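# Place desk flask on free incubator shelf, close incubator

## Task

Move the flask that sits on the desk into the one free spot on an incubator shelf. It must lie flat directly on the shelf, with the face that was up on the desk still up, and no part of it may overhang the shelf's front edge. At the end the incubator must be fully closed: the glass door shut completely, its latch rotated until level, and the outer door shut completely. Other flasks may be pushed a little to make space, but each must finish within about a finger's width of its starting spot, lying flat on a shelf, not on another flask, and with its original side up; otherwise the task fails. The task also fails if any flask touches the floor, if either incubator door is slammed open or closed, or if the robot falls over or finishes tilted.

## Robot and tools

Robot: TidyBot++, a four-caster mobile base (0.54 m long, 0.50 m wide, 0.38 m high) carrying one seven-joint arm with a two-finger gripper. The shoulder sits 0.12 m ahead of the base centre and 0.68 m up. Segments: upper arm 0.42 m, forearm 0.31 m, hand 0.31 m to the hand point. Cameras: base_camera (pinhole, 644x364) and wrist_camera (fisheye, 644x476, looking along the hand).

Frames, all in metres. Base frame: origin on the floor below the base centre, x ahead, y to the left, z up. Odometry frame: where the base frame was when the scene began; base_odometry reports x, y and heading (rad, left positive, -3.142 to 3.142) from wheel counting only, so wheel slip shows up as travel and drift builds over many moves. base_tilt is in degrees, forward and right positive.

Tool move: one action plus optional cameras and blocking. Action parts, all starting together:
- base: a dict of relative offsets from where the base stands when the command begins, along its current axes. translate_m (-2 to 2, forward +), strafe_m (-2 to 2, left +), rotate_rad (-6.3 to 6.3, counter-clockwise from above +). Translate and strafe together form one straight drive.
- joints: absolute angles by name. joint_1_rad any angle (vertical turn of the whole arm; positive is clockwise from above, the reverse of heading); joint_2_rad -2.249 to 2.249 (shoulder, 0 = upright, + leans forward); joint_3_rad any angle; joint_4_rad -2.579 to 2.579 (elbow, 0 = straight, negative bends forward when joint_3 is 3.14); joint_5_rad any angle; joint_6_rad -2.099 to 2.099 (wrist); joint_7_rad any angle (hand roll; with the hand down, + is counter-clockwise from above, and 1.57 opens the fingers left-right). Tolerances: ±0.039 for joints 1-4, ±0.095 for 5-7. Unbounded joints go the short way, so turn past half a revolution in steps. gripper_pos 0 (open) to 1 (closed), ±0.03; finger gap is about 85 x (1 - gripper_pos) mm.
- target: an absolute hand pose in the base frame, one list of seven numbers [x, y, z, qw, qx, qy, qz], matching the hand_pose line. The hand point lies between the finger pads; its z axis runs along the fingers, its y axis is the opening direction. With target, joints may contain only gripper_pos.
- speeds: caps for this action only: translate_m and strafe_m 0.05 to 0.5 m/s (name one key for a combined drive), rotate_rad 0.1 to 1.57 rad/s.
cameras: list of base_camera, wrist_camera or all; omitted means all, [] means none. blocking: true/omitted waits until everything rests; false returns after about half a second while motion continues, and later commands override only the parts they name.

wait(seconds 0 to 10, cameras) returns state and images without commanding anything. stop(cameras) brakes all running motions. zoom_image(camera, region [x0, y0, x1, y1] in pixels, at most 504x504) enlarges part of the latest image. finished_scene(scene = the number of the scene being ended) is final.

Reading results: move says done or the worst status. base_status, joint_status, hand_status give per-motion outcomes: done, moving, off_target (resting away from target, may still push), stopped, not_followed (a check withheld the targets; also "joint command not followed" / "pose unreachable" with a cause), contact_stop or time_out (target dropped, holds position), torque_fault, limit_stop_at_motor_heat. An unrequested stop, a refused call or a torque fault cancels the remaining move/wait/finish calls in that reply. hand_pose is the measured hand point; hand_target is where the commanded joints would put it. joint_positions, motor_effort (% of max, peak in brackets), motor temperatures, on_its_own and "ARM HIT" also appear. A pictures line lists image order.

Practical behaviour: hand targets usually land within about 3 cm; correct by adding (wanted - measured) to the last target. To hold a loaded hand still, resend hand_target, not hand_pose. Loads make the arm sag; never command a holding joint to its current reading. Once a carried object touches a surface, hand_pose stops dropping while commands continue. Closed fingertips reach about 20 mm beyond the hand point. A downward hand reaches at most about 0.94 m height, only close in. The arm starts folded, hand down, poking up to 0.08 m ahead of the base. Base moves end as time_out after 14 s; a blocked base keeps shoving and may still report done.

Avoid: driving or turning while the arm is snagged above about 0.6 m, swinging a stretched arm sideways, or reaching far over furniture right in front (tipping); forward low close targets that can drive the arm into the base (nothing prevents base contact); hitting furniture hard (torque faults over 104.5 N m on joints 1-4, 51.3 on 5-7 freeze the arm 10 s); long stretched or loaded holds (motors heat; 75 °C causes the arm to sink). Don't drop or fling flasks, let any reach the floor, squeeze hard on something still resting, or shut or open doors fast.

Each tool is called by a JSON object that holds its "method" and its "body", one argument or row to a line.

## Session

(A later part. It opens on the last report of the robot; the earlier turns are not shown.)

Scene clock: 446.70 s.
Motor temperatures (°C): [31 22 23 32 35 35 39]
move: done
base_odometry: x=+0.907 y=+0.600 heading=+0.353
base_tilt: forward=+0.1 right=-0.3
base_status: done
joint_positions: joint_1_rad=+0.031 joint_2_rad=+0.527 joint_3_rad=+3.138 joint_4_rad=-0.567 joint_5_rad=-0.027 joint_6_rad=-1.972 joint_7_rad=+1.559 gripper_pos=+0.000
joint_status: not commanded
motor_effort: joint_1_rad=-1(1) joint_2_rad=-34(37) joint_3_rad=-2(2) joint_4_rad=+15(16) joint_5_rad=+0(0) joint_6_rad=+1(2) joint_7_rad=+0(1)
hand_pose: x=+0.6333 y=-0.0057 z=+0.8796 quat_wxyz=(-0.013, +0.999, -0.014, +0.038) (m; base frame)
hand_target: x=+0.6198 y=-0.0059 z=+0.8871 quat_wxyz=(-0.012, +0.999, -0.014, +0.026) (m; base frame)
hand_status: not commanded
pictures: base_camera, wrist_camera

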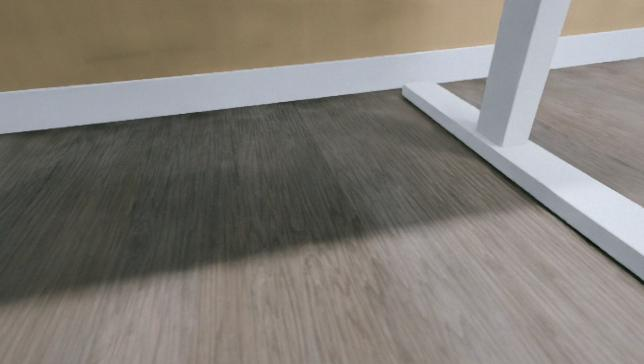

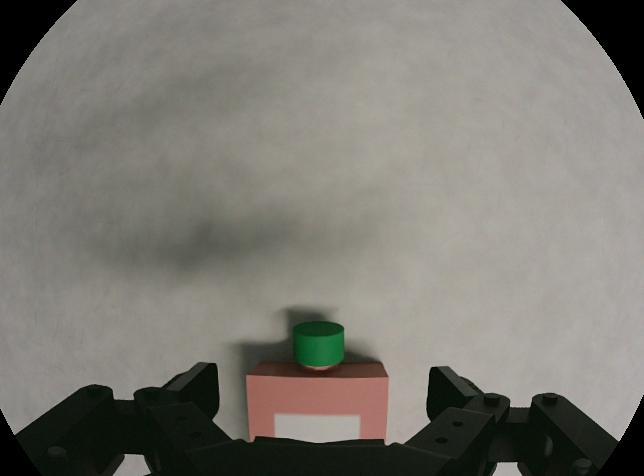

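{"method": "move", "body": {
  "joints": {"joint_2_rad": 0.62, "joint_4_rad": -0.535, "joint_6_rad": -2.02, "gripper_pos": 0.38},
  "cameras": ["wrist_camera"]
}}

{"method": "zoom_image", "body": {
  "camera": "wrist_camera",
  "region": [200, 280, 440, 460]
}}

Scene clock: 470.50 s.
Motor temperatures (°C): [31 22 23 32 35 35 39]
move: done
base_odometry: x=+0.907 y=+0.600 heading=+0.353
base_tilt: forward=+0.1 right=-0.3
base_status: not commanded
joint_positions: joint_1_rad=+0.031 joint_2_rad=+0.631 joint_3_rad=+3.138 joint_4_rad=-0.549 joint_5_rad=-0.027 joint_6_rad=-1.973 joint_7_rad=+1.559 gripper_pos=+0.380
joint_status: all done
motor_effort: joint_1_rad=+0(1) joint_2_rad=-38(41) joint_3_rad=-1(2) joint_4_rad=+15(17) joint_5_rad=+0(1) joint_6_rad=+0(2) joint_7_rad=+1(1)
hand_pose: x=+0.6544 y=-0.0064 z=+0.8300 quat_wxyz=(-0.013, +1.000, -0.015, -0.006) (m; base frame)
hand_target: x=+0.6406 y=-0.0065 z=+0.8402 quat_wxyz=(-0.013, +1.000, -0.015, -0.017) (m; base frame)
hand_status: not commanded
pictures: wrist_camera

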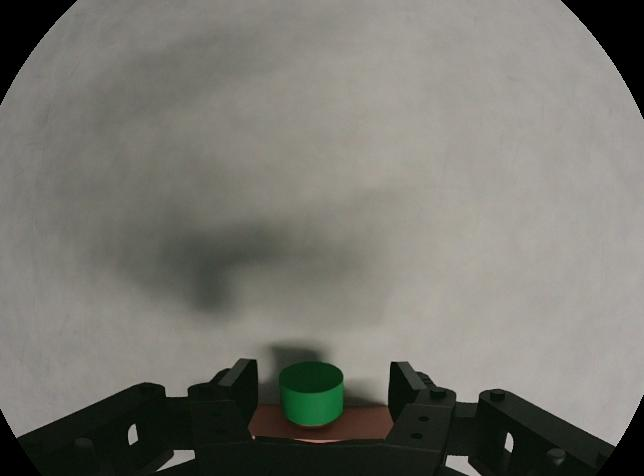

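Scaled by 2.100.

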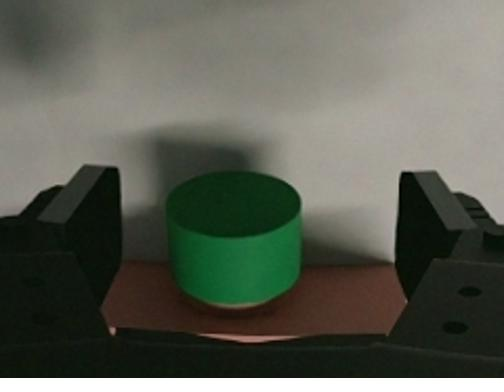

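{"method": "move", "body": {
  "base": {"strafe_m": 0.005},
  "joints": {"joint_2_rad": 0.588, "joint_4_rad": -0.67, "joint_6_rad": -1.9},
  "cameras": ["wrist_camera"]
}}

{"method": "zoom_image", "body": {
  "camera": "wrist_camera",
  "region": [200, 280, 440, 460]
}}

Scene clock: 481.80 s.
Motor temperatures (°C): [31 22 23 31 35 35 39]
move: done
base_odometry: x=+0.905 y=+0.605 heading=+0.352
base_tilt: forward=+0.0 right=-0.3
base_status: done
joint_positions: joint_1_rad=+0.031 joint_2_rad=+0.615 joint_3_rad=+3.138 joint_4_rad=-0.659 joint_5_rad=-0.027 joint_6_rad=-1.942 joint_7_rad=+1.559 gripper_pos=+0.380
joint_status: all done
motor_effort: joint_1_rad=-1(4) joint_2_rad=-37(38) joint_3_rad=-2(3) joint_4_rad=+16(17) joint_5_rad=+0(1) joint_6_rad=+0(1) joint_7_rad=+0(1)
hand_pose: x=+0.6393 y=-0.0056 z=+0.8071 quat_wxyz=(-0.014, +0.999, -0.015, -0.037) (m; base frame)
hand_target: x=+0.6464 y=-0.0063 z=+0.8175 quat_wxyz=(-0.013, +1.000, -0.016, -0.008) (m; base frame)
hand_status: not commanded
pictures: wrist_camera

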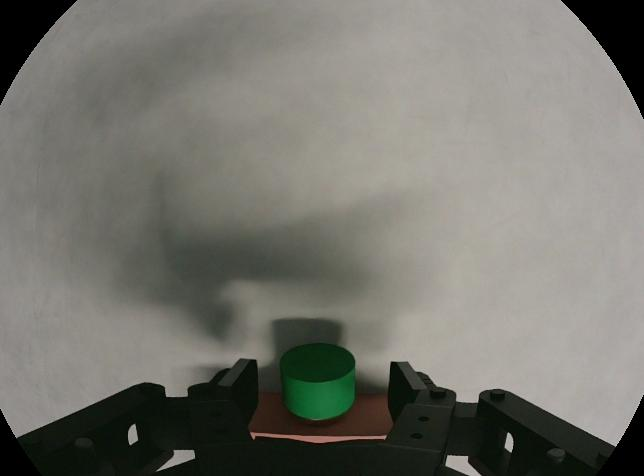

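Scaled by 2.100.

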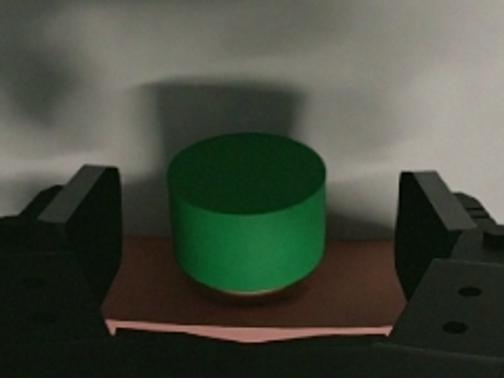

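{"method": "move", "body": {
  "joints": {"joint_2_rad": 0.59, "joint_4_rad": -0.68, "joint_6_rad": -1.80},
  "cameras": ["wrist_camera"]
}}

{"method": "zoom_image", "body": {
  "camera": "wrist_camera",
  "region": [200, 280, 440, 460]
}}

Scene clock: 487.83 s.
Motor temperatures (°C): [31 22 23 31 35 35 39]
move: done
base_odometry: x=+0.905 y=+0.605 heading=+0.352
base_tilt: forward=+0.1 right=-0.3
base_status: not commanded
joint_positions: joint_1_rad=+0.031 joint_2_rad=+0.612 joint_3_rad=+3.138 joint_4_rad=-0.669 joint_5_rad=-0.027 joint_6_rad=-1.832 joint_7_rad=+1.559 gripper_pos=+0.380
joint_status: all done
motor_effort: joint_1_rad=+0(1) joint_2_rad=-38(40) joint_3_rad=-2(2) joint_4_rad=+17(17) joint_5_rad=+0(0) joint_6_rad=+1(1) joint_7_rad=+0(1)
hand_pose: x=+0.6711 y=-0.0061 z=+0.8048 quat_wxyz=(-0.014, +1.000, -0.016, +0.015) (m; base frame)
hand_target: x=+0.6756 y=-0.0069 z=+0.8142 quat_wxyz=(-0.013, +0.999, -0.017, +0.036) (m; base frame)
hand_status: not commanded
pictures: wrist_camera

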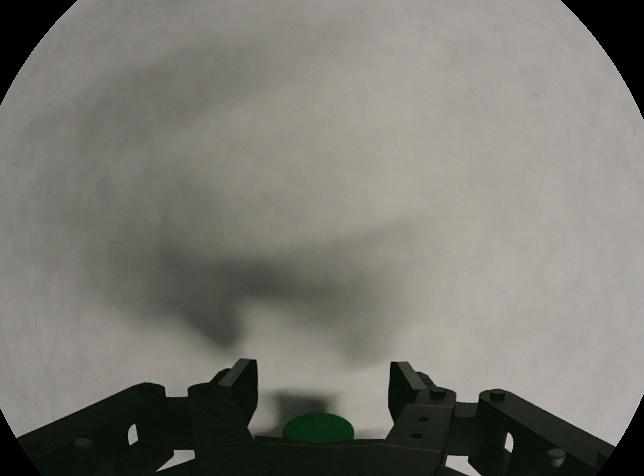

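Scaled by 2.100.

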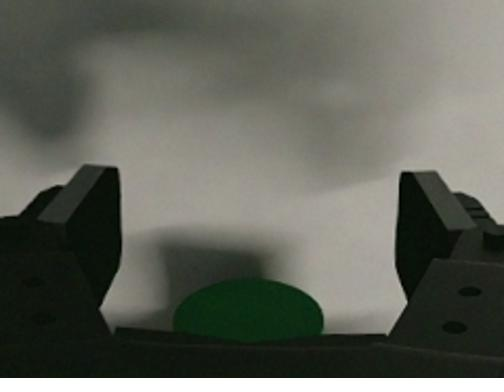

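{"method": "move", "body": {
  "base": {"translate_m": -0.028, "strafe_m": -0.001},
  "joints": {"joint_2_rad": 0.60, "joint_4_rad": -0.68, "joint_6_rad": -1.81},
  "cameras": ["wrist_camera"]
}}

{"method": "zoom_image", "body": {
  "camera": "wrist_camera",
  "region": [200, 280, 440, 460]
}}

Scene clock: 501.33 s.
Motor temperatures (°C): [31 22 23 31 35 35 39]
move: done
base_odometry: x=+0.880 y=+0.594 heading=+0.352
base_tilt: forward=+0.1 right=-0.3
base_status: done
joint_positions: joint_1_rad=+0.031 joint_2_rad=+0.609 joint_3_rad=+3.138 joint_4_rad=-0.671 joint_5_rad=-0.027 joint_6_rad=-1.832 joint_7_rad=+1.559 gripper_pos=+0.380
joint_status: all done
motor_effort: joint_1_rad=+0(2) joint_2_rad=-37(41) joint_3_rad=-1(2) joint_4_rad=+16(17) joint_5_rad=+0(1) joint_6_rad=+1(1) joint_7_rad=+0(1)
hand_pose: x=+0.6702 y=-0.0061 z=+0.8063 quat_wxyz=(-0.014, +1.000, -0.016, +0.015) (m; base frame)
hand_target: x=+0.6738 y=-0.0069 z=+0.8085 quat_wxyz=(-0.013, +0.999, -0.017, +0.026) (m; base frame)
hand_status: not commanded
pictures: wrist_camera

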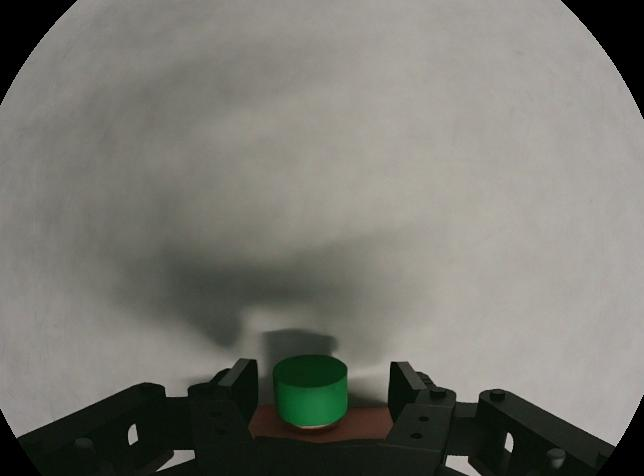

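Scaled by 2.100.

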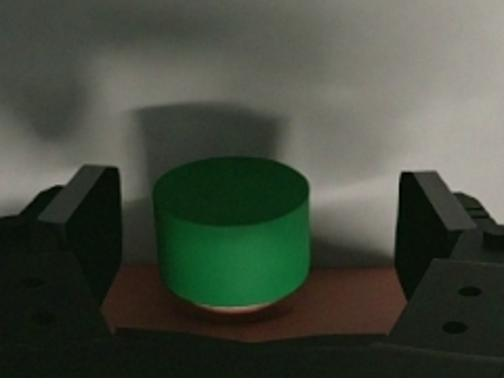

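{"method": "move", "body": {
  "base": {"strafe_m": 0.006},
  "joints": {"gripper_pos": 0.5},
  "cameras": ["wrist_camera"]
}}

{"method": "zoom_image", "body": {
  "camera": "wrist_camera",
  "region": [200, 280, 440, 460]
}}

Scene clock: 510.97 s.
Motor temperatures (°C): [31 22 23 31 35 35 39]
move: done
base_odometry: x=+0.877 y=+0.600 heading=+0.352
base_tilt: forward=+0.1 right=-0.3
base_status: done
joint_positions: joint_1_rad=+0.029 joint_2_rad=+0.609 joint_3_rad=+3.138 joint_4_rad=-0.671 joint_5_rad=-0.027 joint_6_rad=-1.832 joint_7_rad=+1.559 gripper_pos=+0.500
joint_status: all done
motor_effort: joint_1_rad=+0(3) joint_2_rad=-38(39) joint_3_rad=-2(3) joint_4_rad=+16(17) joint_5_rad=+0(1) joint_6_rad=+1(1) joint_7_rad=+1(1)
hand_pose: x=+0.6703 y=-0.0049 z=+0.8063 quat_wxyz=(-0.014, +1.000, -0.015, +0.015) (m; base frame)
hand_target: x=+0.6738 y=-0.0069 z=+0.8085 quat_wxyz=(-0.013, +0.999, -0.017, +0.026) (m; base frame)
hand_status: not commanded
pictures: wrist_camera

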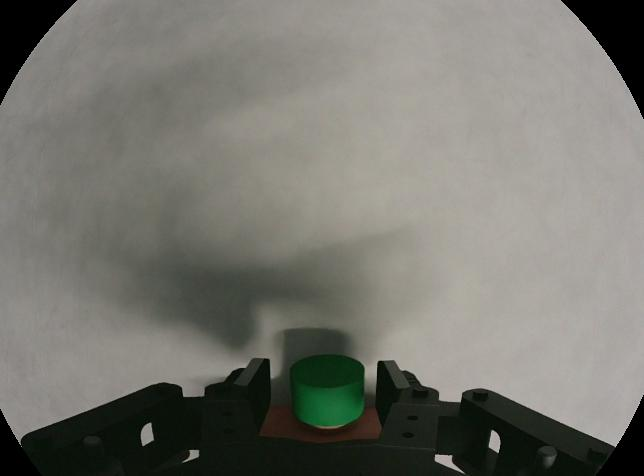

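Scaled by 2.100.

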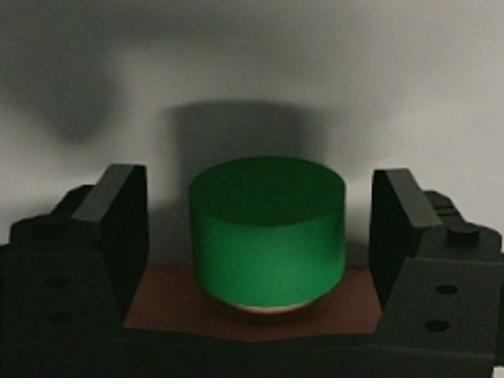

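{"method": "move", "body": {
  "joints": {"gripper_pos": 0.66},
  "cameras": ["wrist_camera"]
}}

{"method": "zoom_image", "body": {
  "camera": "wrist_camera",
  "region": [200, 280, 440, 460]
}}

Scene clock: 518.73 s.
Motor temperatures (°C): [31 23 23 31 35 35 39]
move: done
base_odometry: x=+0.877 y=+0.600 heading=+0.352
base_tilt: forward=+0.1 right=-0.3
base_status: not commanded
joint_positions: joint_1_rad=+0.029 joint_2_rad=+0.608 joint_3_rad=+3.138 joint_4_rad=-0.671 joint_5_rad=-0.027 joint_6_rad=-1.832 joint_7_rad=+1.559 gripper_pos=+0.658
joint_status: all done
motor_effort: joint_1_rad=-1(1) joint_2_rad=-36(38) joint_3_rad=-1(3) joint_4_rad=+16(16) joint_5_rad=+0(1) joint_6_rad=+1(1) joint_7_rad=+0(1)
hand_pose: x=+0.6702 y=-0.0049 z=+0.8064 quat_wxyz=(-0.014, +1.000, -0.015, +0.016) (m; base frame)
hand_target: x=+0.6738 y=-0.0069 z=+0.8085 quat_wxyz=(-0.013, +0.999, -0.017, +0.026) (m; base frame)
hand_status: not commanded
pictures: wrist_camera

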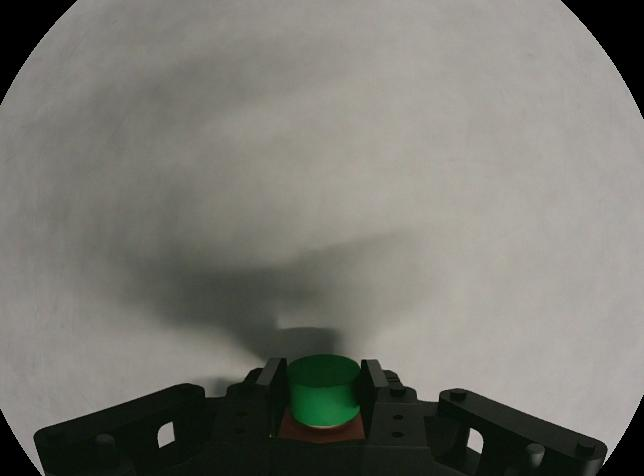

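Scaled by 2.100.

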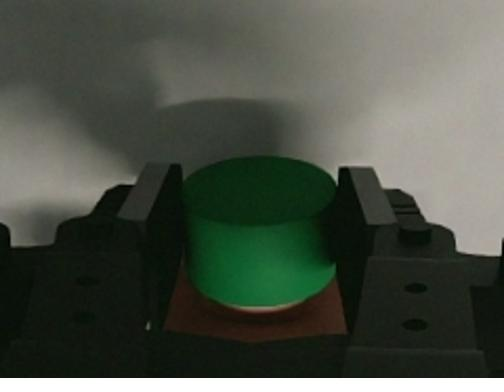

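{"method": "move", "body": {
  "joints": {"gripper_pos": 0.8},
  "cameras": ["wrist_camera"]
}}

{"method": "zoom_image", "body": {
  "camera": "wrist_camera",
  "region": [200, 280, 440, 460]
}}

Scene clock: 524.47 s.
Motor temperatures (°C): [31 23 23 31 35 35 39]
move: off_target
base_odometry: x=+0.877 y=+0.600 heading=+0.352
base_tilt: forward=+0.0 right=-0.3
base_status: not commanded
joint_positions: joint_1_rad=+0.029 joint_2_rad=+0.606 joint_3_rad=+3.138 joint_4_rad=-0.672 joint_5_rad=-0.027 joint_6_rad=-1.832 joint_7_rad=+1.559 gripper_pos=+0.713
joint_status: gripper_pos off_target (ended at +0.713, target +0.800)
motor_effort: joint_1_rad=+0(2) joint_2_rad=-36(38) joint_3_rad=-1(2) joint_4_rad=+16(16) joint_5_rad=+0(1) joint_6_rad=+1(1) joint_7_rad=+0(1)
hand_pose: x=+0.6696 y=-0.0049 z=+0.8074 quat_wxyz=(-0.014, +1.000, -0.015, +0.016) (m; base frame)
hand_target: x=+0.6738 y=-0.0069 z=+0.8085 quat_wxyz=(-0.013, +0.999, -0.017, +0.026) (m; base frame)
hand_status: not commanded
pictures: wrist_camera

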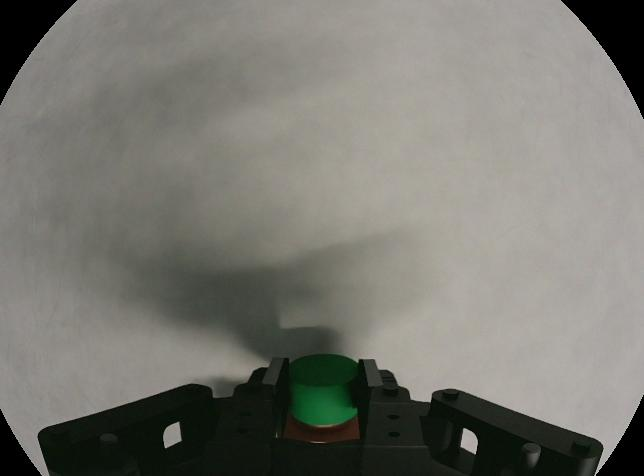

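Scaled by 2.100.

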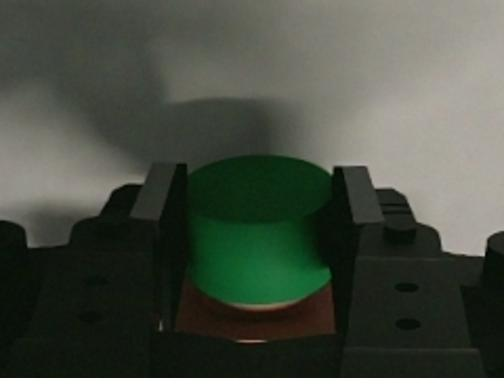

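{"method": "move", "body": {
  "joints": {"gripper_pos": 0.5},
  "cameras": []
}}

{"method": "move", "body": {
  "joints": {"joint_2_rad": 0.625, "joint_6_rad": -1.83},
  "cameras": ["wrist_camera"]
}}

{"method": "zoom_image", "body": {
  "camera": "wrist_camera",
  "region": [200, 280, 440, 460]
}}

Scene clock: 538.23 s.
Motor temperatures (°C): [31 23 23 31 35 35 39]
move: done
base_odometry: x=+0.877 y=+0.600 heading=+0.352
base_tilt: forward=+0.2 right=-0.3
base_status: not commanded
joint_positions: joint_1_rad=+0.029 joint_2_rad=+0.606 joint_3_rad=+3.138 joint_4_rad=-0.672 joint_5_rad=-0.027 joint_6_rad=-1.832 joint_7_rad=+1.559 gripper_pos=+0.500
joint_status: all done
motor_effort: joint_1_rad=-1(1) joint_2_rad=-37(38) joint_3_rad=-2(2) joint_4_rad=+17(17) joint_5_rad=+0(0) joint_6_rad=+0(1) joint_7_rad=+0(1)
hand_pose: x=+0.6696 y=-0.0049 z=+0.8074 quat_wxyz=(-0.014, +1.000, -0.015, +0.016) (m; base frame)
hand_target: x=+0.6738 y=-0.0069 z=+0.8085 quat_wxyz=(-0.013, +0.999, -0.017, +0.026) (m; base frame)
hand_status: not commanded
pictures: none
No camera images: "cameras" was empty.

Scene clock: 538.97 s.
Motor temperatures (°C): [31 23 23 31 35 35 39]
move: done
base_odometry: x=+0.877 y=+0.600 heading=+0.352
base_tilt: forward=+0.1 right=-0.3
base_status: not commanded
joint_positions: joint_1_rad=+0.029 joint_2_rad=+0.624 joint_3_rad=+3.138 joint_4_rad=-0.672 joint_5_rad=-0.027 joint_6_rad=-1.832 joint_7_rad=+1.559 gripper_pos=+0.500
joint_status: all done
motor_effort: joint_1_rad=+0(1) joint_2_rad=-38(39) joint_3_rad=-1(2) joint_4_rad=+16(17) joint_5_rad=+0(1) joint_6_rad=+0(1) joint_7_rad=+0(1)
hand_pose: x=+0.6717 y=-0.0050 z=+0.7975 quat_wxyz=(-0.014, +1.000, -0.015, +0.007) (m; base frame)
hand_target: x=+0.6706 y=-0.0068 z=+0.7945 quat_wxyz=(-0.013, +1.000, -0.017, +0.003) (m; base frame)
hand_status: not commanded
pictures: wrist_camera

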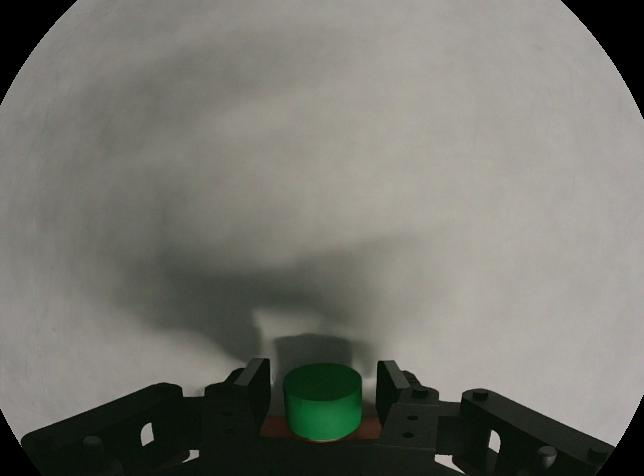

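Scaled by 2.100.

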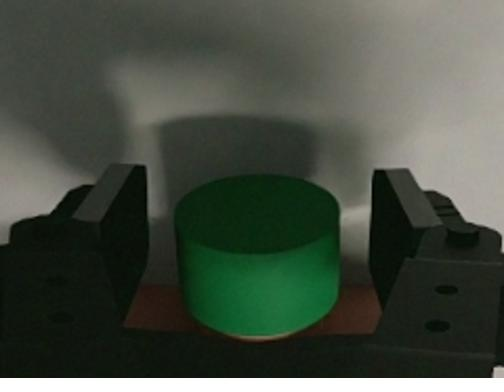

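{"method": "move", "body": {
  "joints": {"joint_2_rad": 0.64, "joint_6_rad": -1.86},
  "cameras": ["wrist_camera"]
}}

{"method": "zoom_image", "body": {
  "camera": "wrist_camera",
  "region": [200, 280, 440, 460]
}}

Scene clock: 545.67 s.
Motor temperatures (°C): [31 23 23 31 35 35 39]
move: done
base_odometry: x=+0.877 y=+0.600 heading=+0.352
base_tilt: forward=+0.0 right=-0.2
base_status: not commanded
joint_positions: joint_1_rad=+0.029 joint_2_rad=+0.637 joint_3_rad=+3.138 joint_4_rad=-0.672 joint_5_rad=-0.027 joint_6_rad=-1.840 joint_7_rad=+1.559 gripper_pos=+0.500
joint_status: all done
motor_effort: joint_1_rad=-1(1) joint_2_rad=-39(39) joint_3_rad=-1(2) joint_4_rad=+16(17) joint_5_rad=+0(0) joint_6_rad=+0(1) joint_7_rad=+0(1)
hand_pose: x=+0.6706 y=-0.0050 z=+0.7904 quat_wxyz=(-0.014, +1.000, -0.015, -0.003) (m; base frame)
hand_target: x=+0.6629 y=-0.0067 z=+0.7864 quat_wxyz=(-0.013, +1.000, -0.017, -0.019) (m; base frame)
hand_status: not commanded
pictures: wrist_camera

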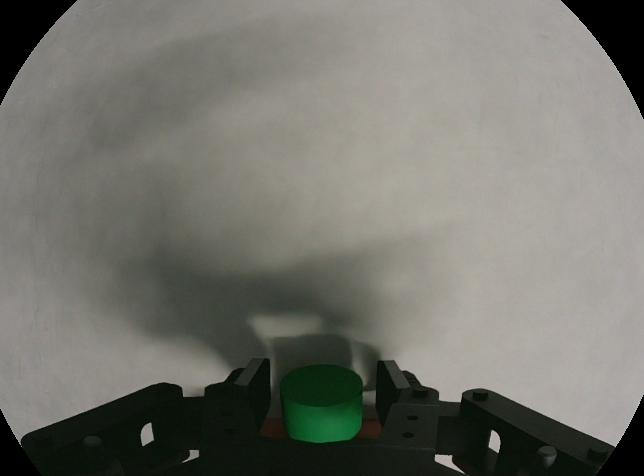

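Scaled by 2.100.

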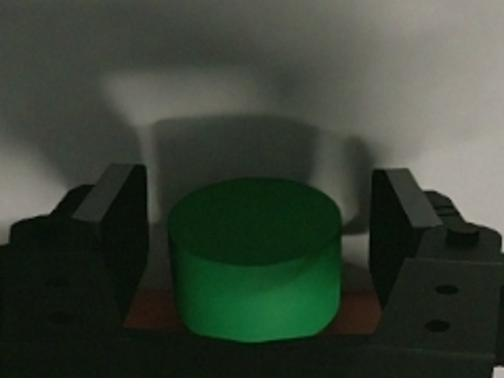

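{"method": "move", "body": {
  "base": {"translate_m": -0.004},
  "joints": {"gripper_pos": 0.62},
  "cameras": []
}}

{"method": "move", "body": {
  "joints": {"gripper_pos": 0.8},
  "cameras": ["wrist_camera"]
}}

{"method": "zoom_image", "body": {
  "camera": "wrist_camera",
  "region": [200, 280, 440, 460]
}}

Scene clock: 552.17 s.
Motor temperatures (°C): [31 23 23 31 35 35 39]
move: done
base_odometry: x=+0.874 y=+0.599 heading=+0.352
base_tilt: forward=+0.1 right=-0.4
base_status: done
joint_positions: joint_1_rad=+0.029 joint_2_rad=+0.639 joint_3_rad=+3.138 joint_4_rad=-0.673 joint_5_rad=-0.027 joint_6_rad=-1.840 joint_7_rad=+1.559 gripper_pos=+0.620
joint_status: all done
motor_effort: joint_1_rad=+0(2) joint_2_rad=-39(42) joint_3_rad=-1(3) joint_4_rad=+16(17) joint_5_rad=+0(1) joint_6_rad=+0(1) joint_7_rad=+1(1)
hand_pose: x=+0.6708 y=-0.0050 z=+0.7888 quat_wxyz=(-0.014, +1.000, -0.015, -0.005) (m; base frame)
hand_target: x=+0.6629 y=-0.0067 z=+0.7864 quat_wxyz=(-0.013, +1.000, -0.017, -0.019) (m; base frame)
hand_status: not commanded
pictures: none
No camera images: "cameras" was empty.

Scene clock: 552.77 s.
Motor temperatures (°C): [31 23 23 31 35 35 39]
move: off_target
base_odometry: x=+0.874 y=+0.599 heading=+0.352
base_tilt: forward=+0.0 right=-0.4
base_status: not commanded
joint_positions: joint_1_rad=+0.029 joint_2_rad=+0.639 joint_3_rad=+3.138 joint_4_rad=-0.672 joint_5_rad=-0.027 joint_6_rad=-1.840 joint_7_rad=+1.559 gripper_pos=+0.682
joint_status: gripper_pos off_target (ended at +0.682, target +0.800)
motor_effort: joint_1_rad=-1(1) joint_2_rad=-37(39) joint_3_rad=-2(2) joint_4_rad=+15(17) joint_5_rad=+0(1) joint_6_rad=+0(1) joint_7_rad=+1(1)
hand_pose: x=+0.6707 y=-0.0050 z=+0.7893 quat_wxyz=(-0.014, +1.000, -0.015, -0.005) (m; base frame)
hand_target: x=+0.6629 y=-0.0067 z=+0.7864 quat_wxyz=(-0.013, +1.000, -0.017, -0.019) (m; base frame)
hand_status: not commanded
pictures: wrist_camera

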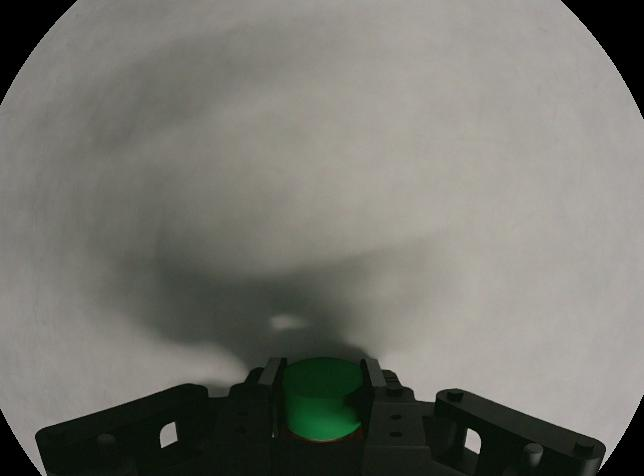

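Scaled by 2.100.

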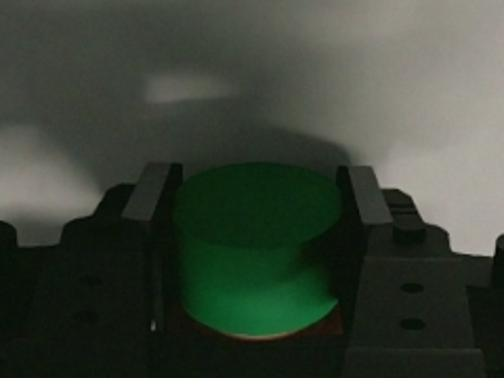

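{"method": "move", "body": {
  "joints": {"joint_2_rad": 0.60},
  "cameras": []
}}

{"method": "move", "body": {
  "joints": {"gripper_pos": 1.0, "joint_2_rad": 0.55},
  "cameras": ["wrist_camera"]
}}

Scene clock: 558.83 s.
Motor temperatures (°C): [31 23 23 31 35 35 39]
move: done
base_odometry: x=+0.874 y=+0.599 heading=+0.352
base_tilt: forward=+0.1 right=-0.3
base_status: not commanded
joint_positions: joint_1_rad=+0.029 joint_2_rad=+0.628 joint_3_rad=+3.138 joint_4_rad=-0.674 joint_5_rad=-0.027 joint_6_rad=-1.840 joint_7_rad=+1.559 gripper_pos=+0.682
joint_status: all done
motor_effort: joint_1_rad=+0(1) joint_2_rad=-39(40) joint_3_rad=-2(2) joint_4_rad=+17(17) joint_5_rad=+0(1) joint_6_rad=+0(0) joint_7_rad=+1(1)
hand_pose: x=+0.6691 y=-0.0049 z=+0.7945 quat_wxyz=(-0.014, +1.000, -0.015, +0.000) (m; base frame)
hand_target: x=+0.6582 y=-0.0065 z=+0.8080 quat_wxyz=(-0.013, +1.000, -0.017, +0.001) (m; base frame)
hand_status: not commanded
pictures: none
No camera images: "cameras" was empty.

Scene clock: 559.73 s.
Motor temperatures (°C): [31 23 23 31 35 35 39]
move: off_target
base_odometry: x=+0.874 y=+0.599 heading=+0.352
base_tilt: forward=+0.1 right=-0.3
base_status: not commanded
joint_positions: joint_1_rad=+0.029 joint_2_rad=+0.570 joint_3_rad=+3.138 joint_4_rad=-0.675 joint_5_rad=-0.027 joint_6_rad=-1.840 joint_7_rad=+1.559 gripper_pos=+0.682
joint_status: gripper_pos off_target (ended at +0.682, target +1.000); the others done
motor_effort: joint_1_rad=-1(1) joint_2_rad=-37(41) joint_3_rad=-2(2) joint_4_rad=+17(18) joint_5_rad=+0(1) joint_6_rad=+1(1) joint_7_rad=+0(1)
hand_pose: x=+0.6615 y=-0.0047 z=+0.8261 quat_wxyz=(-0.014, +0.999, -0.015, +0.029) (m; base frame)
hand_target: x=+0.6513 y=-0.0063 z=+0.8348 quat_wxyz=(-0.013, +0.999, -0.016, +0.026) (m; base frame)
hand_status: not commanded
pictures: wrist_camera

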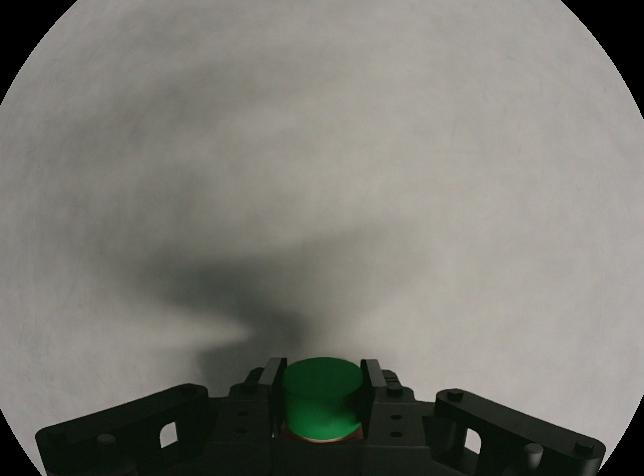

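{"method": "move", "body": {
  "joints": {"joint_7_rad": 0.0, "joint_2_rad": 0.53},
  "cameras": ["wrist_camera"]
}}

{"method": "move", "body": {
  "joints": {"joint_7_rad": -1.57},
  "cameras": ["wrist_camera"]
}}

Scene clock: 571.13 s.
Motor temperatures (°C): [31 23 23 31 35 35 39]
move: done
base_odometry: x=+0.874 y=+0.599 heading=+0.352
base_tilt: forward=+0.1 right=-0.3
base_status: not commanded
joint_positions: joint_1_rad=+0.029 joint_2_rad=+0.562 joint_3_rad=+3.138 joint_4_rad=-0.675 joint_5_rad=-0.027 joint_6_rad=-1.840 joint_7_rad=+0.076 gripper_pos=+0.682
joint_status: all done
motor_effort: joint_1_rad=-1(2) joint_2_rad=-36(38) joint_3_rad=-1(2) joint_4_rad=+16(17) joint_5_rad=+0(1) joint_6_rad=+1(1) joint_7_rad=+1(1)
hand_pose: x=+0.6603 y=-0.0047 z=+0.8306 quat_wxyz=(-0.032, +0.727, -0.686, +0.015) (m; base frame)
hand_target: x=+0.6481 y=-0.0062 z=+0.8455 quat_wxyz=(-0.034, +0.699, -0.714, +0.017) (m; base frame)
hand_status: not commanded
pictures: wrist_camera

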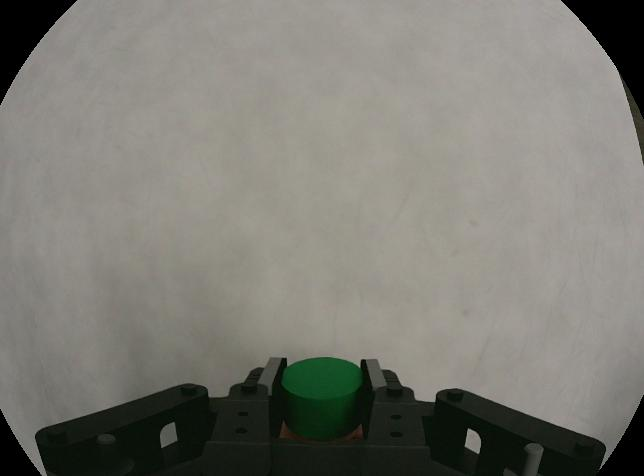

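Scene clock: 573.23 s.
Motor temperatures (°C): [31 23 23 31 35 35 39]
move: done
base_odometry: x=+0.874 y=+0.599 heading=+0.352
base_tilt: forward=+0.0 right=-0.3
base_status: not commanded
joint_positions: joint_1_rad=+0.029 joint_2_rad=+0.562 joint_3_rad=+3.138 joint_4_rad=-0.675 joint_5_rad=-0.027 joint_6_rad=-1.840 joint_7_rad=-1.493 gripper_pos=+0.682
joint_status: all done
motor_effort: joint_1_rad=+0(1) joint_2_rad=-37(37) joint_3_rad=-2(2) joint_4_rad=+16(17) joint_5_rad=-1(1) joint_6_rad=+1(1) joint_7_rad=+1(1)
hand_pose: x=+0.6603 y=-0.0047 z=+0.8306 quat_wxyz=(-0.033, +0.030, -0.999, -0.012) (m; base frame)
hand_target: x=+0.6481 y=-0.0062 z=+0.8455 quat_wxyz=(-0.036, -0.010, -0.999, -0.012) (m; base frame)
hand_status: not commanded
pictures: wrist_camera

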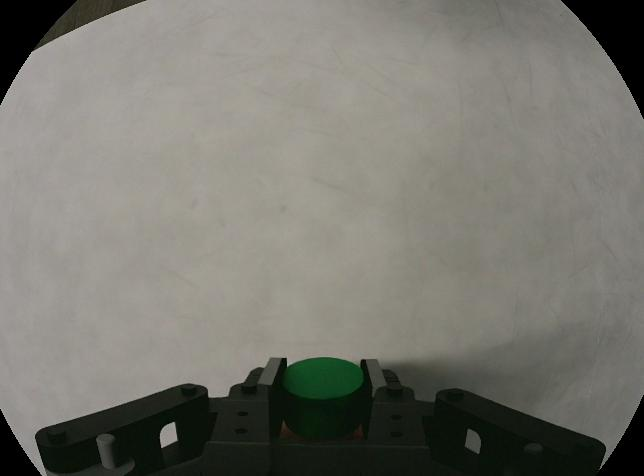

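{"method": "move", "body": {
  "joints": {"joint_2_rad": 0.615, "joint_7_rad": -1.63},
  "cameras": ["wrist_camera"]
}}

{"method": "move", "body": {
  "joints": {"joint_2_rad": 0.63},
  "cameras": ["wrist_camera"]
}}

Scene clock: 591.73 s.
Motor temperatures (°C): [31 23 23 31 35 35 39]
move: done
base_odometry: x=+0.874 y=+0.599 heading=+0.352
base_tilt: forward=+0.0 right=-0.3
base_status: not commanded
joint_positions: joint_1_rad=+0.029 joint_2_rad=+0.622 joint_3_rad=+3.138 joint_4_rad=-0.677 joint_5_rad=-0.027 joint_6_rad=-1.840 joint_7_rad=-1.552 gripper_pos=+0.682
joint_status: all done
motor_effort: joint_1_rad=-1(1) joint_2_rad=-37(41) joint_3_rad=-2(2) joint_4_rad=+16(17) joint_5_rad=+0(1) joint_6_rad=+0(1) joint_7_rad=+0(1)
hand_pose: x=+0.6680 y=-0.0049 z=+0.7969 quat_wxyz=(-0.002, +0.000, -1.000, -0.014) (m; base frame)
hand_target: x=+0.6601 y=-0.0066 z=+0.7999 quat_wxyz=(+0.007, -0.041, -0.999, -0.013) (m; base frame)
hand_status: not commanded
pictures: wrist_camera

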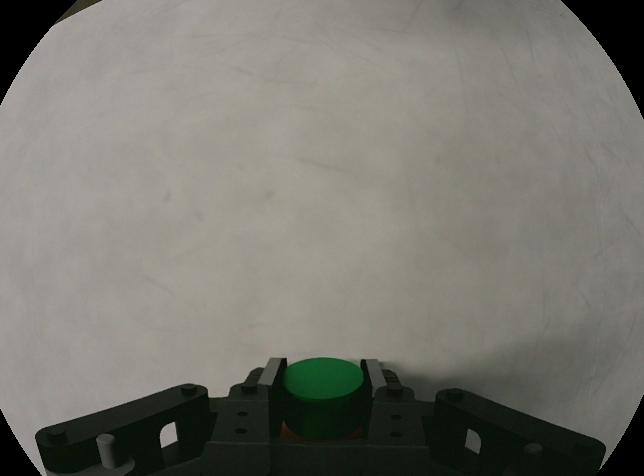

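Scene clock: 592.27 s.
Motor temperatures (°C): [31 23 23 31 35 35 39]
move: done
base_odometry: x=+0.874 y=+0.599 heading=+0.352
base_tilt: forward=+0.1 right=-0.3
base_status: not commanded
joint_positions: joint_1_rad=+0.029 joint_2_rad=+0.626 joint_3_rad=+3.138 joint_4_rad=-0.677 joint_5_rad=-0.027 joint_6_rad=-1.840 joint_7_rad=-1.552 gripper_pos=+0.682
joint_status: all done
motor_effort: joint_1_rad=-1(1) joint_2_rad=-36(38) joint_3_rad=-2(2) joint_4_rad=+15(16) joint_5_rad=+0(1) joint_6_rad=+0(1) joint_7_rad=+0(1)
hand_pose: x=+0.6684 y=-0.0049 z=+0.7952 quat_wxyz=(+0.000, +0.000, -1.000, -0.014) (m; base frame)
hand_target: x=+0.6618 y=-0.0066 z=+0.7918 quat_wxyz=(+0.014, -0.041, -0.999, -0.013) (m; base frame)
hand_status: not commanded
pictures: wrist_camera

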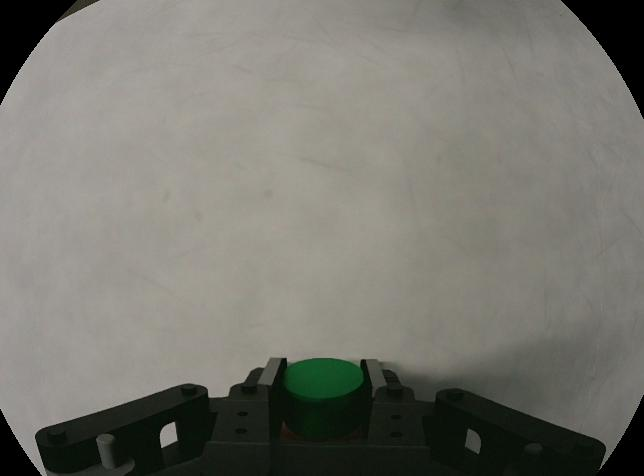

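{"method": "move", "body": {
  "joints": {"joint_2_rad": 0.640},
  "cameras": []
}}

{"method": "move", "body": {
  "joints": {"joint_2_rad": 0.648},
  "cameras": []
}}

Scene clock: 595.37 s.
Motor temperatures (°C): [31 23 23 31 35 35 39]
move: done
base_odometry: x=+0.874 y=+0.599 heading=+0.352
base_tilt: forward=+0.0 right=-0.3
base_status: not commanded
joint_positions: joint_1_rad=+0.029 joint_2_rad=+0.627 joint_3_rad=+3.138 joint_4_rad=-0.677 joint_5_rad=-0.027 joint_6_rad=-1.840 joint_7_rad=-1.552 gripper_pos=+0.682
joint_status: all done
motor_effort: joint_1_rad=+0(1) joint_2_rad=-35(36) joint_3_rad=-2(2) joint_4_rad=+14(15) joint_5_rad=-1(1) joint_6_rad=-1(1) joint_7_rad=+0(1)
hand_pose: x=+0.6686 y=-0.0049 z=+0.7942 quat_wxyz=(+0.001, +0.000, -1.000, -0.014) (m; base frame)
hand_target: x=+0.6629 y=-0.0067 z=+0.7864 quat_wxyz=(+0.019, -0.041, -0.999, -0.013) (m; base frame)
hand_status: not commanded
pictures: none
No camera images: "cameras" was empty.

Scene clock: 595.83 s.
Motor temperatures (°C): [31 23 23 31 35 35 39]
move: done
base_odometry: x=+0.874 y=+0.599 heading=+0.352
base_tilt: forward=+0.1 right=-0.3
base_status: not commanded
joint_positions: joint_1_rad=+0.029 joint_2_rad=+0.629 joint_3_rad=+3.138 joint_4_rad=-0.677 joint_5_rad=-0.027 joint_6_rad=-1.840 joint_7_rad=-1.552 gripper_pos=+0.682
joint_status: all done
motor_effort: joint_1_rad=+0(1) joint_2_rad=-34(35) joint_3_rad=-2(2) joint_4_rad=+14(14) joint_5_rad=+0(1) joint_6_rad=-1(1) joint_7_rad=+1(1)
hand_pose: x=+0.6687 y=-0.0049 z=+0.7934 quat_wxyz=(+0.001, +0.000, -1.000, -0.014) (m; base frame)
hand_target: x=+0.6637 y=-0.0067 z=+0.7820 quat_wxyz=(+0.023, -0.041, -0.999, -0.013) (m; base frame)
hand_status: not commanded
pictures: none
No camera images: "cameras" was empty.

{"method": "move", "body": {
  "joints": {"gripper_pos": 0.45},
  "cameras": ["wrist_camera"]
}}

{"method": "move", "body": {
  "joints": {"joint_2_rad": 0.56},
  "cameras": []
}}

{"method": "move", "body": {
  "joints": {"joint_2_rad": 0.45},
  "cameras": ["wrist_camera"]
}}

Scene clock: 602.43 s.
Motor temperatures (°C): [31 23 23 31 35 35 39]
move: done
base_odometry: x=+0.874 y=+0.599 heading=+0.352
base_tilt: forward=+0.0 right=-0.2
base_status: not commanded
joint_positions: joint_1_rad=+0.029 joint_2_rad=+0.647 joint_3_rad=+3.138 joint_4_rad=-0.677 joint_5_rad=-0.027 joint_6_rad=-1.840 joint_7_rad=-1.552 gripper_pos=+0.450
joint_status: all done
motor_effort: joint_1_rad=+0(1) joint_2_rad=-37(39) joint_3_rad=-2(2) joint_4_rad=+16(17) joint_5_rad=+0(1) joint_6_rad=+0(1) joint_7_rad=+1(1)
hand_pose: x=+0.6706 y=-0.0050 z=+0.7836 quat_wxyz=(+0.010, +0.000, -1.000, -0.014) (m; base frame)
hand_target: x=+0.6637 y=-0.0067 z=+0.7820 quat_wxyz=(+0.023, -0.041, -0.999, -0.013) (m; base frame)
hand_status: not commanded
pictures: wrist_camera

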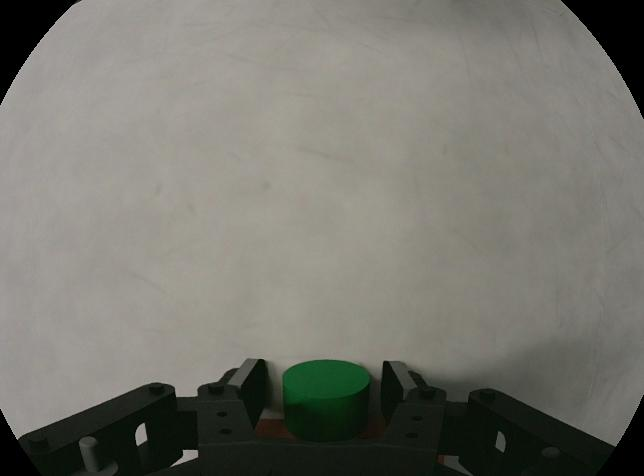

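Scene clock: 603.43 s.
Motor temperatures (°C): [31 23 23 31 35 35 39]
move: done
base_odometry: x=+0.874 y=+0.599 heading=+0.352
base_tilt: forward=+0.1 right=-0.3
base_status: not commanded
joint_positions: joint_1_rad=+0.029 joint_2_rad=+0.573 joint_3_rad=+3.138 joint_4_rad=-0.677 joint_5_rad=-0.027 joint_6_rad=-1.840 joint_7_rad=-1.552 gripper_pos=+0.450
joint_status: all done
motor_effort: joint_1_rad=+0(1) joint_2_rad=-36(41) joint_3_rad=-2(3) joint_4_rad=+16(17) joint_5_rad=+0(1) joint_6_rad=+0(1) joint_7_rad=+1(1)
hand_pose: x=+0.6616 y=-0.0047 z=+0.8239 quat_wxyz=(-0.026, +0.000, -1.000, -0.013) (m; base frame)
hand_target: x=+0.6528 y=-0.0064 z=+0.8295 quat_wxyz=(-0.021, -0.040, -0.999, -0.013) (m; base frame)
hand_status: not commanded
pictures: none
No camera images: "cameras" was empty.

Scene clock: 604.47 s.
Motor temperatures (°C): [31 23 23 31 35 35 39]
move: done
base_odometry: x=+0.874 y=+0.599 heading=+0.352
base_tilt: forward=+0.1 right=-0.3
base_status: not commanded
joint_positions: joint_1_rad=+0.029 joint_2_rad=+0.457 joint_3_rad=+3.138 joint_4_rad=-0.677 joint_5_rad=-0.027 joint_6_rad=-1.840 joint_7_rad=-1.552 gripper_pos=+0.450
joint_status: all done
motor_effort: joint_1_rad=-1(1) joint_2_rad=-32(40) joint_3_rad=-1(2) joint_4_rad=+16(18) joint_5_rad=+0(1) joint_6_rad=+1(2) joint_7_rad=+0(1)
hand_pose: x=+0.6415 y=-0.0042 z=+0.8859 quat_wxyz=(-0.084, +0.001, -0.996, -0.012) (m; base frame)
hand_target: x=+0.6333 y=-0.0058 z=+0.8872 quat_wxyz=(-0.076, -0.039, -0.996, -0.014) (m; base frame)
hand_status: not commanded
pictures: wrist_camera

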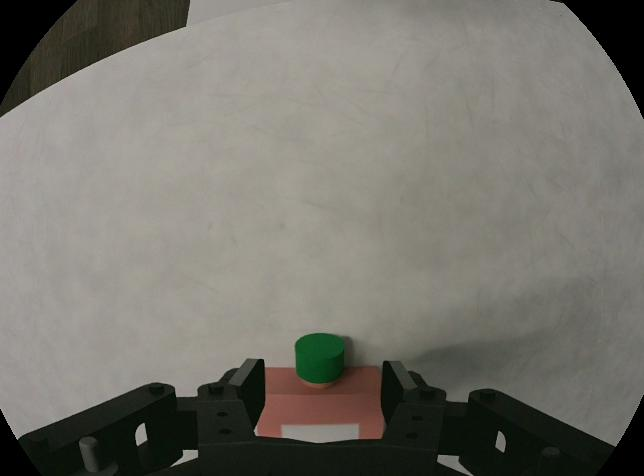

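{"method": "move", "body": {
  "joints": {"joint_2_rad": -0.25, "joint_4_rad": -1.90, "joint_6_rad": -0.56, "joint_7_rad": 0.0},
  "cameras": []
}}

{"method": "move", "body": {
  "joints": {"joint_7_rad": 1.57},
  "cameras": ["wrist_camera"]
}}

{"method": "zoom_image", "body": {
  "camera": "wrist_camera",
  "region": [180, 220, 460, 460]
}}

Scene clock: 637.20 s.
Motor temperatures (°C): [31 23 23 31 35 34 39]
move: done
base_odometry: x=+0.874 y=+0.599 heading=+0.352
base_tilt: forward=+0.1 right=-0.3
base_status: not commanded
joint_positions: joint_1_rad=+0.029 joint_2_rad=-0.232 joint_3_rad=+3.138 joint_4_rad=-1.887 joint_5_rad=-0.027 joint_6_rad=-0.612 joint_7_rad=-0.080 gripper_pos=+0.450
joint_status: all done
motor_effort: joint_1_rad=+0(1) joint_2_rad=-12(33) joint_3_rad=-1(2) joint_4_rad=+21(22) joint_5_rad=+0(1) joint_6_rad=+7(7) joint_7_rad=+1(1)
hand_pose: x=+0.5742 y=-0.0051 z=+0.8647 quat_wxyz=(-0.315, +0.602, -0.678, +0.283) (m; base frame)
hand_target: x=+0.5781 y=-0.0076 z=+0.8790 quat_wxyz=(-0.321, +0.618, -0.646, +0.314) (m; base frame)
hand_status: not commanded
pictures: none
No camera images: "cameras" was empty.

Scene clock: 639.30 s.
Motor temperatures (°C): [31 23 23 31 35 34 39]
move: done
base_odometry: x=+0.874 y=+0.599 heading=+0.352
base_tilt: forward=+0.1 right=-0.3
base_status: not commanded
joint_positions: joint_1_rad=+0.029 joint_2_rad=-0.232 joint_3_rad=+3.138 joint_4_rad=-1.888 joint_5_rad=-0.027 joint_6_rad=-0.610 joint_7_rad=+1.493 gripper_pos=+0.450
joint_status: all done
motor_effort: joint_1_rad=-1(1) joint_2_rad=-12(12) joint_3_rad=+0(1) joint_4_rad=+21(21) joint_5_rad=+0(1) joint_6_rad=+7(7) joint_7_rad=+1(1)
hand_pose: x=+0.5746 y=-0.0051 z=+0.8651 quat_wxyz=(-0.022, +0.904, -0.053, +0.423) (m; base frame)
hand_target: x=+0.5781 y=-0.0076 z=+0.8790 quat_wxyz=(-0.005, +0.893, -0.020, +0.449) (m; base frame)
hand_status: not commanded
pictures: wrist_camera

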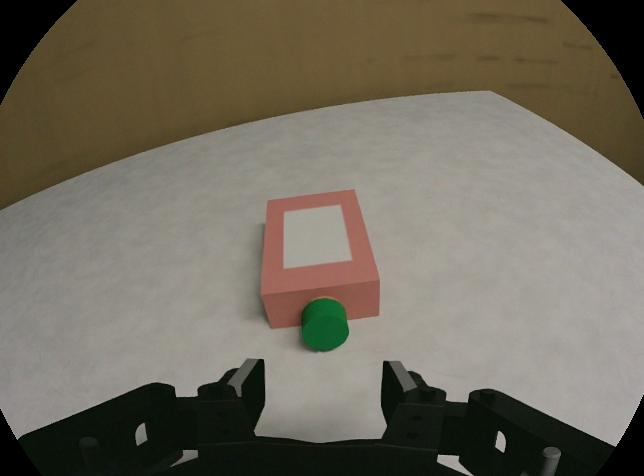

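Scaled by 1.800.

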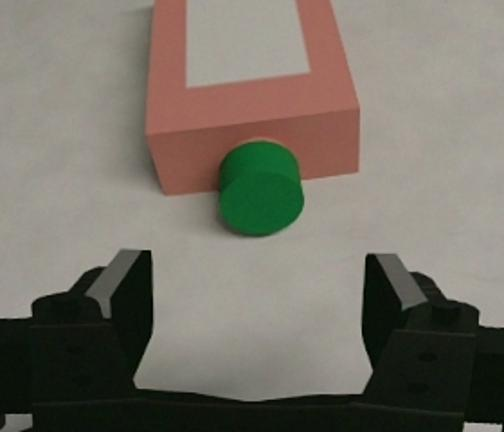

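{"method": "move", "body": {
  "joints": {"joint_2_rad": -0.215, "joint_4_rad": -2.18, "joint_6_rad": -0.147, "joint_7_rad": 1.64},
  "cameras": ["wrist_camera"]
}}

{"method": "zoom_image", "body": {
  "camera": "wrist_camera",
  "region": [180, 220, 460, 460]
}}

Scene clock: 651.07 s.
Motor temperatures (°C): [31 23 23 31 35 34 39]
move: done
base_odometry: x=+0.874 y=+0.599 heading=+0.352
base_tilt: forward=+0.1 right=-0.3
base_status: not commanded
joint_positions: joint_1_rad=+0.029 joint_2_rad=-0.225 joint_3_rad=+3.138 joint_4_rad=-2.169 joint_5_rad=-0.027 joint_6_rad=-0.199 joint_7_rad=+1.562 gripper_pos=+0.450
joint_status: all done
motor_effort: joint_1_rad=+0(2) joint_2_rad=-12(13) joint_3_rad=-1(1) joint_4_rad=+20(22) joint_5_rad=+0(1) joint_6_rad=+8(8) joint_7_rad=+1(1)
hand_pose: x=+0.5793 y=-0.0084 z=+0.8088 quat_wxyz=(-0.004, +0.878, -0.025, +0.479) (m; base frame)
hand_target: x=+0.5862 y=-0.0110 z=+0.8118 quat_wxyz=(+0.016, +0.870, +0.007, +0.492) (m; base frame)
hand_status: not commanded
pictures: wrist_camera

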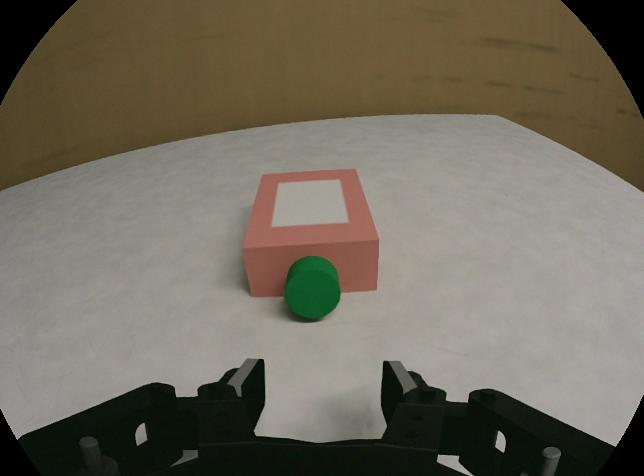

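Scaled by 1.800.

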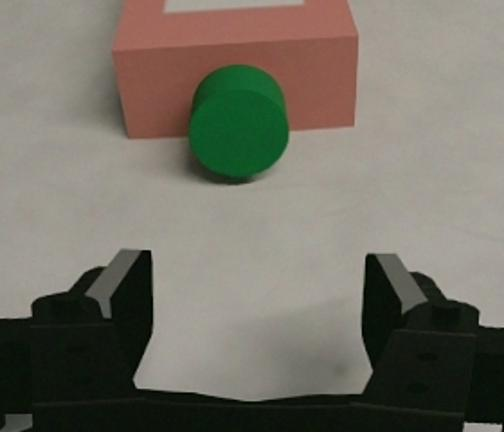

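{"method": "move", "body": {
  "base": {"translate_m": 0.05, "strafe_m": 0.0045},
  "speeds": {"translate_m": 0.1},
  "joints": {"joint_2_rad": -0.18},
  "cameras": ["wrist_camera"]
}}

{"method": "zoom_image", "body": {
  "camera": "wrist_camera",
  "region": [180, 220, 460, 460]
}}

Scene clock: 665.57 s.
Motor temperatures (°C): [31 23 23 31 35 35 39]
move: done
base_odometry: x=+0.919 y=+0.620 heading=+0.353
base_tilt: forward=+0.0 right=-0.3
base_status: done
joint_positions: joint_1_rad=+0.029 joint_2_rad=-0.185 joint_3_rad=+3.138 joint_4_rad=-2.171 joint_5_rad=-0.027 joint_6_rad=-0.194 joint_7_rad=+1.562 gripper_pos=+0.450
joint_status: all done
motor_effort: joint_1_rad=-1(2) joint_2_rad=-13(15) joint_3_rad=-1(1) joint_4_rad=+20(21) joint_5_rad=+0(1) joint_6_rad=+7(8) joint_7_rad=+1(1)
hand_pose: x=+0.5845 y=-0.0086 z=+0.7903 quat_wxyz=(-0.004, +0.886, -0.025, +0.462) (m; base frame)
hand_target: x=+0.5904 y=-0.0111 z=+0.7954 quat_wxyz=(+0.015, +0.879, +0.007, +0.477) (m; base frame)
hand_status: not commanded
pictures: wrist_camera

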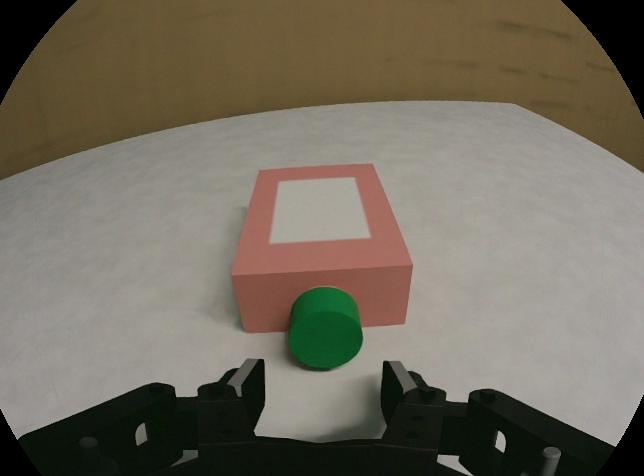

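Scaled by 1.800.

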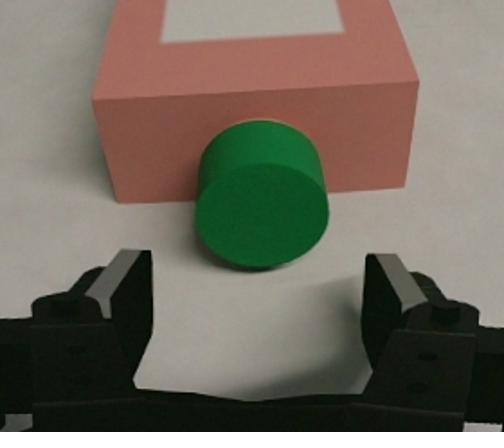

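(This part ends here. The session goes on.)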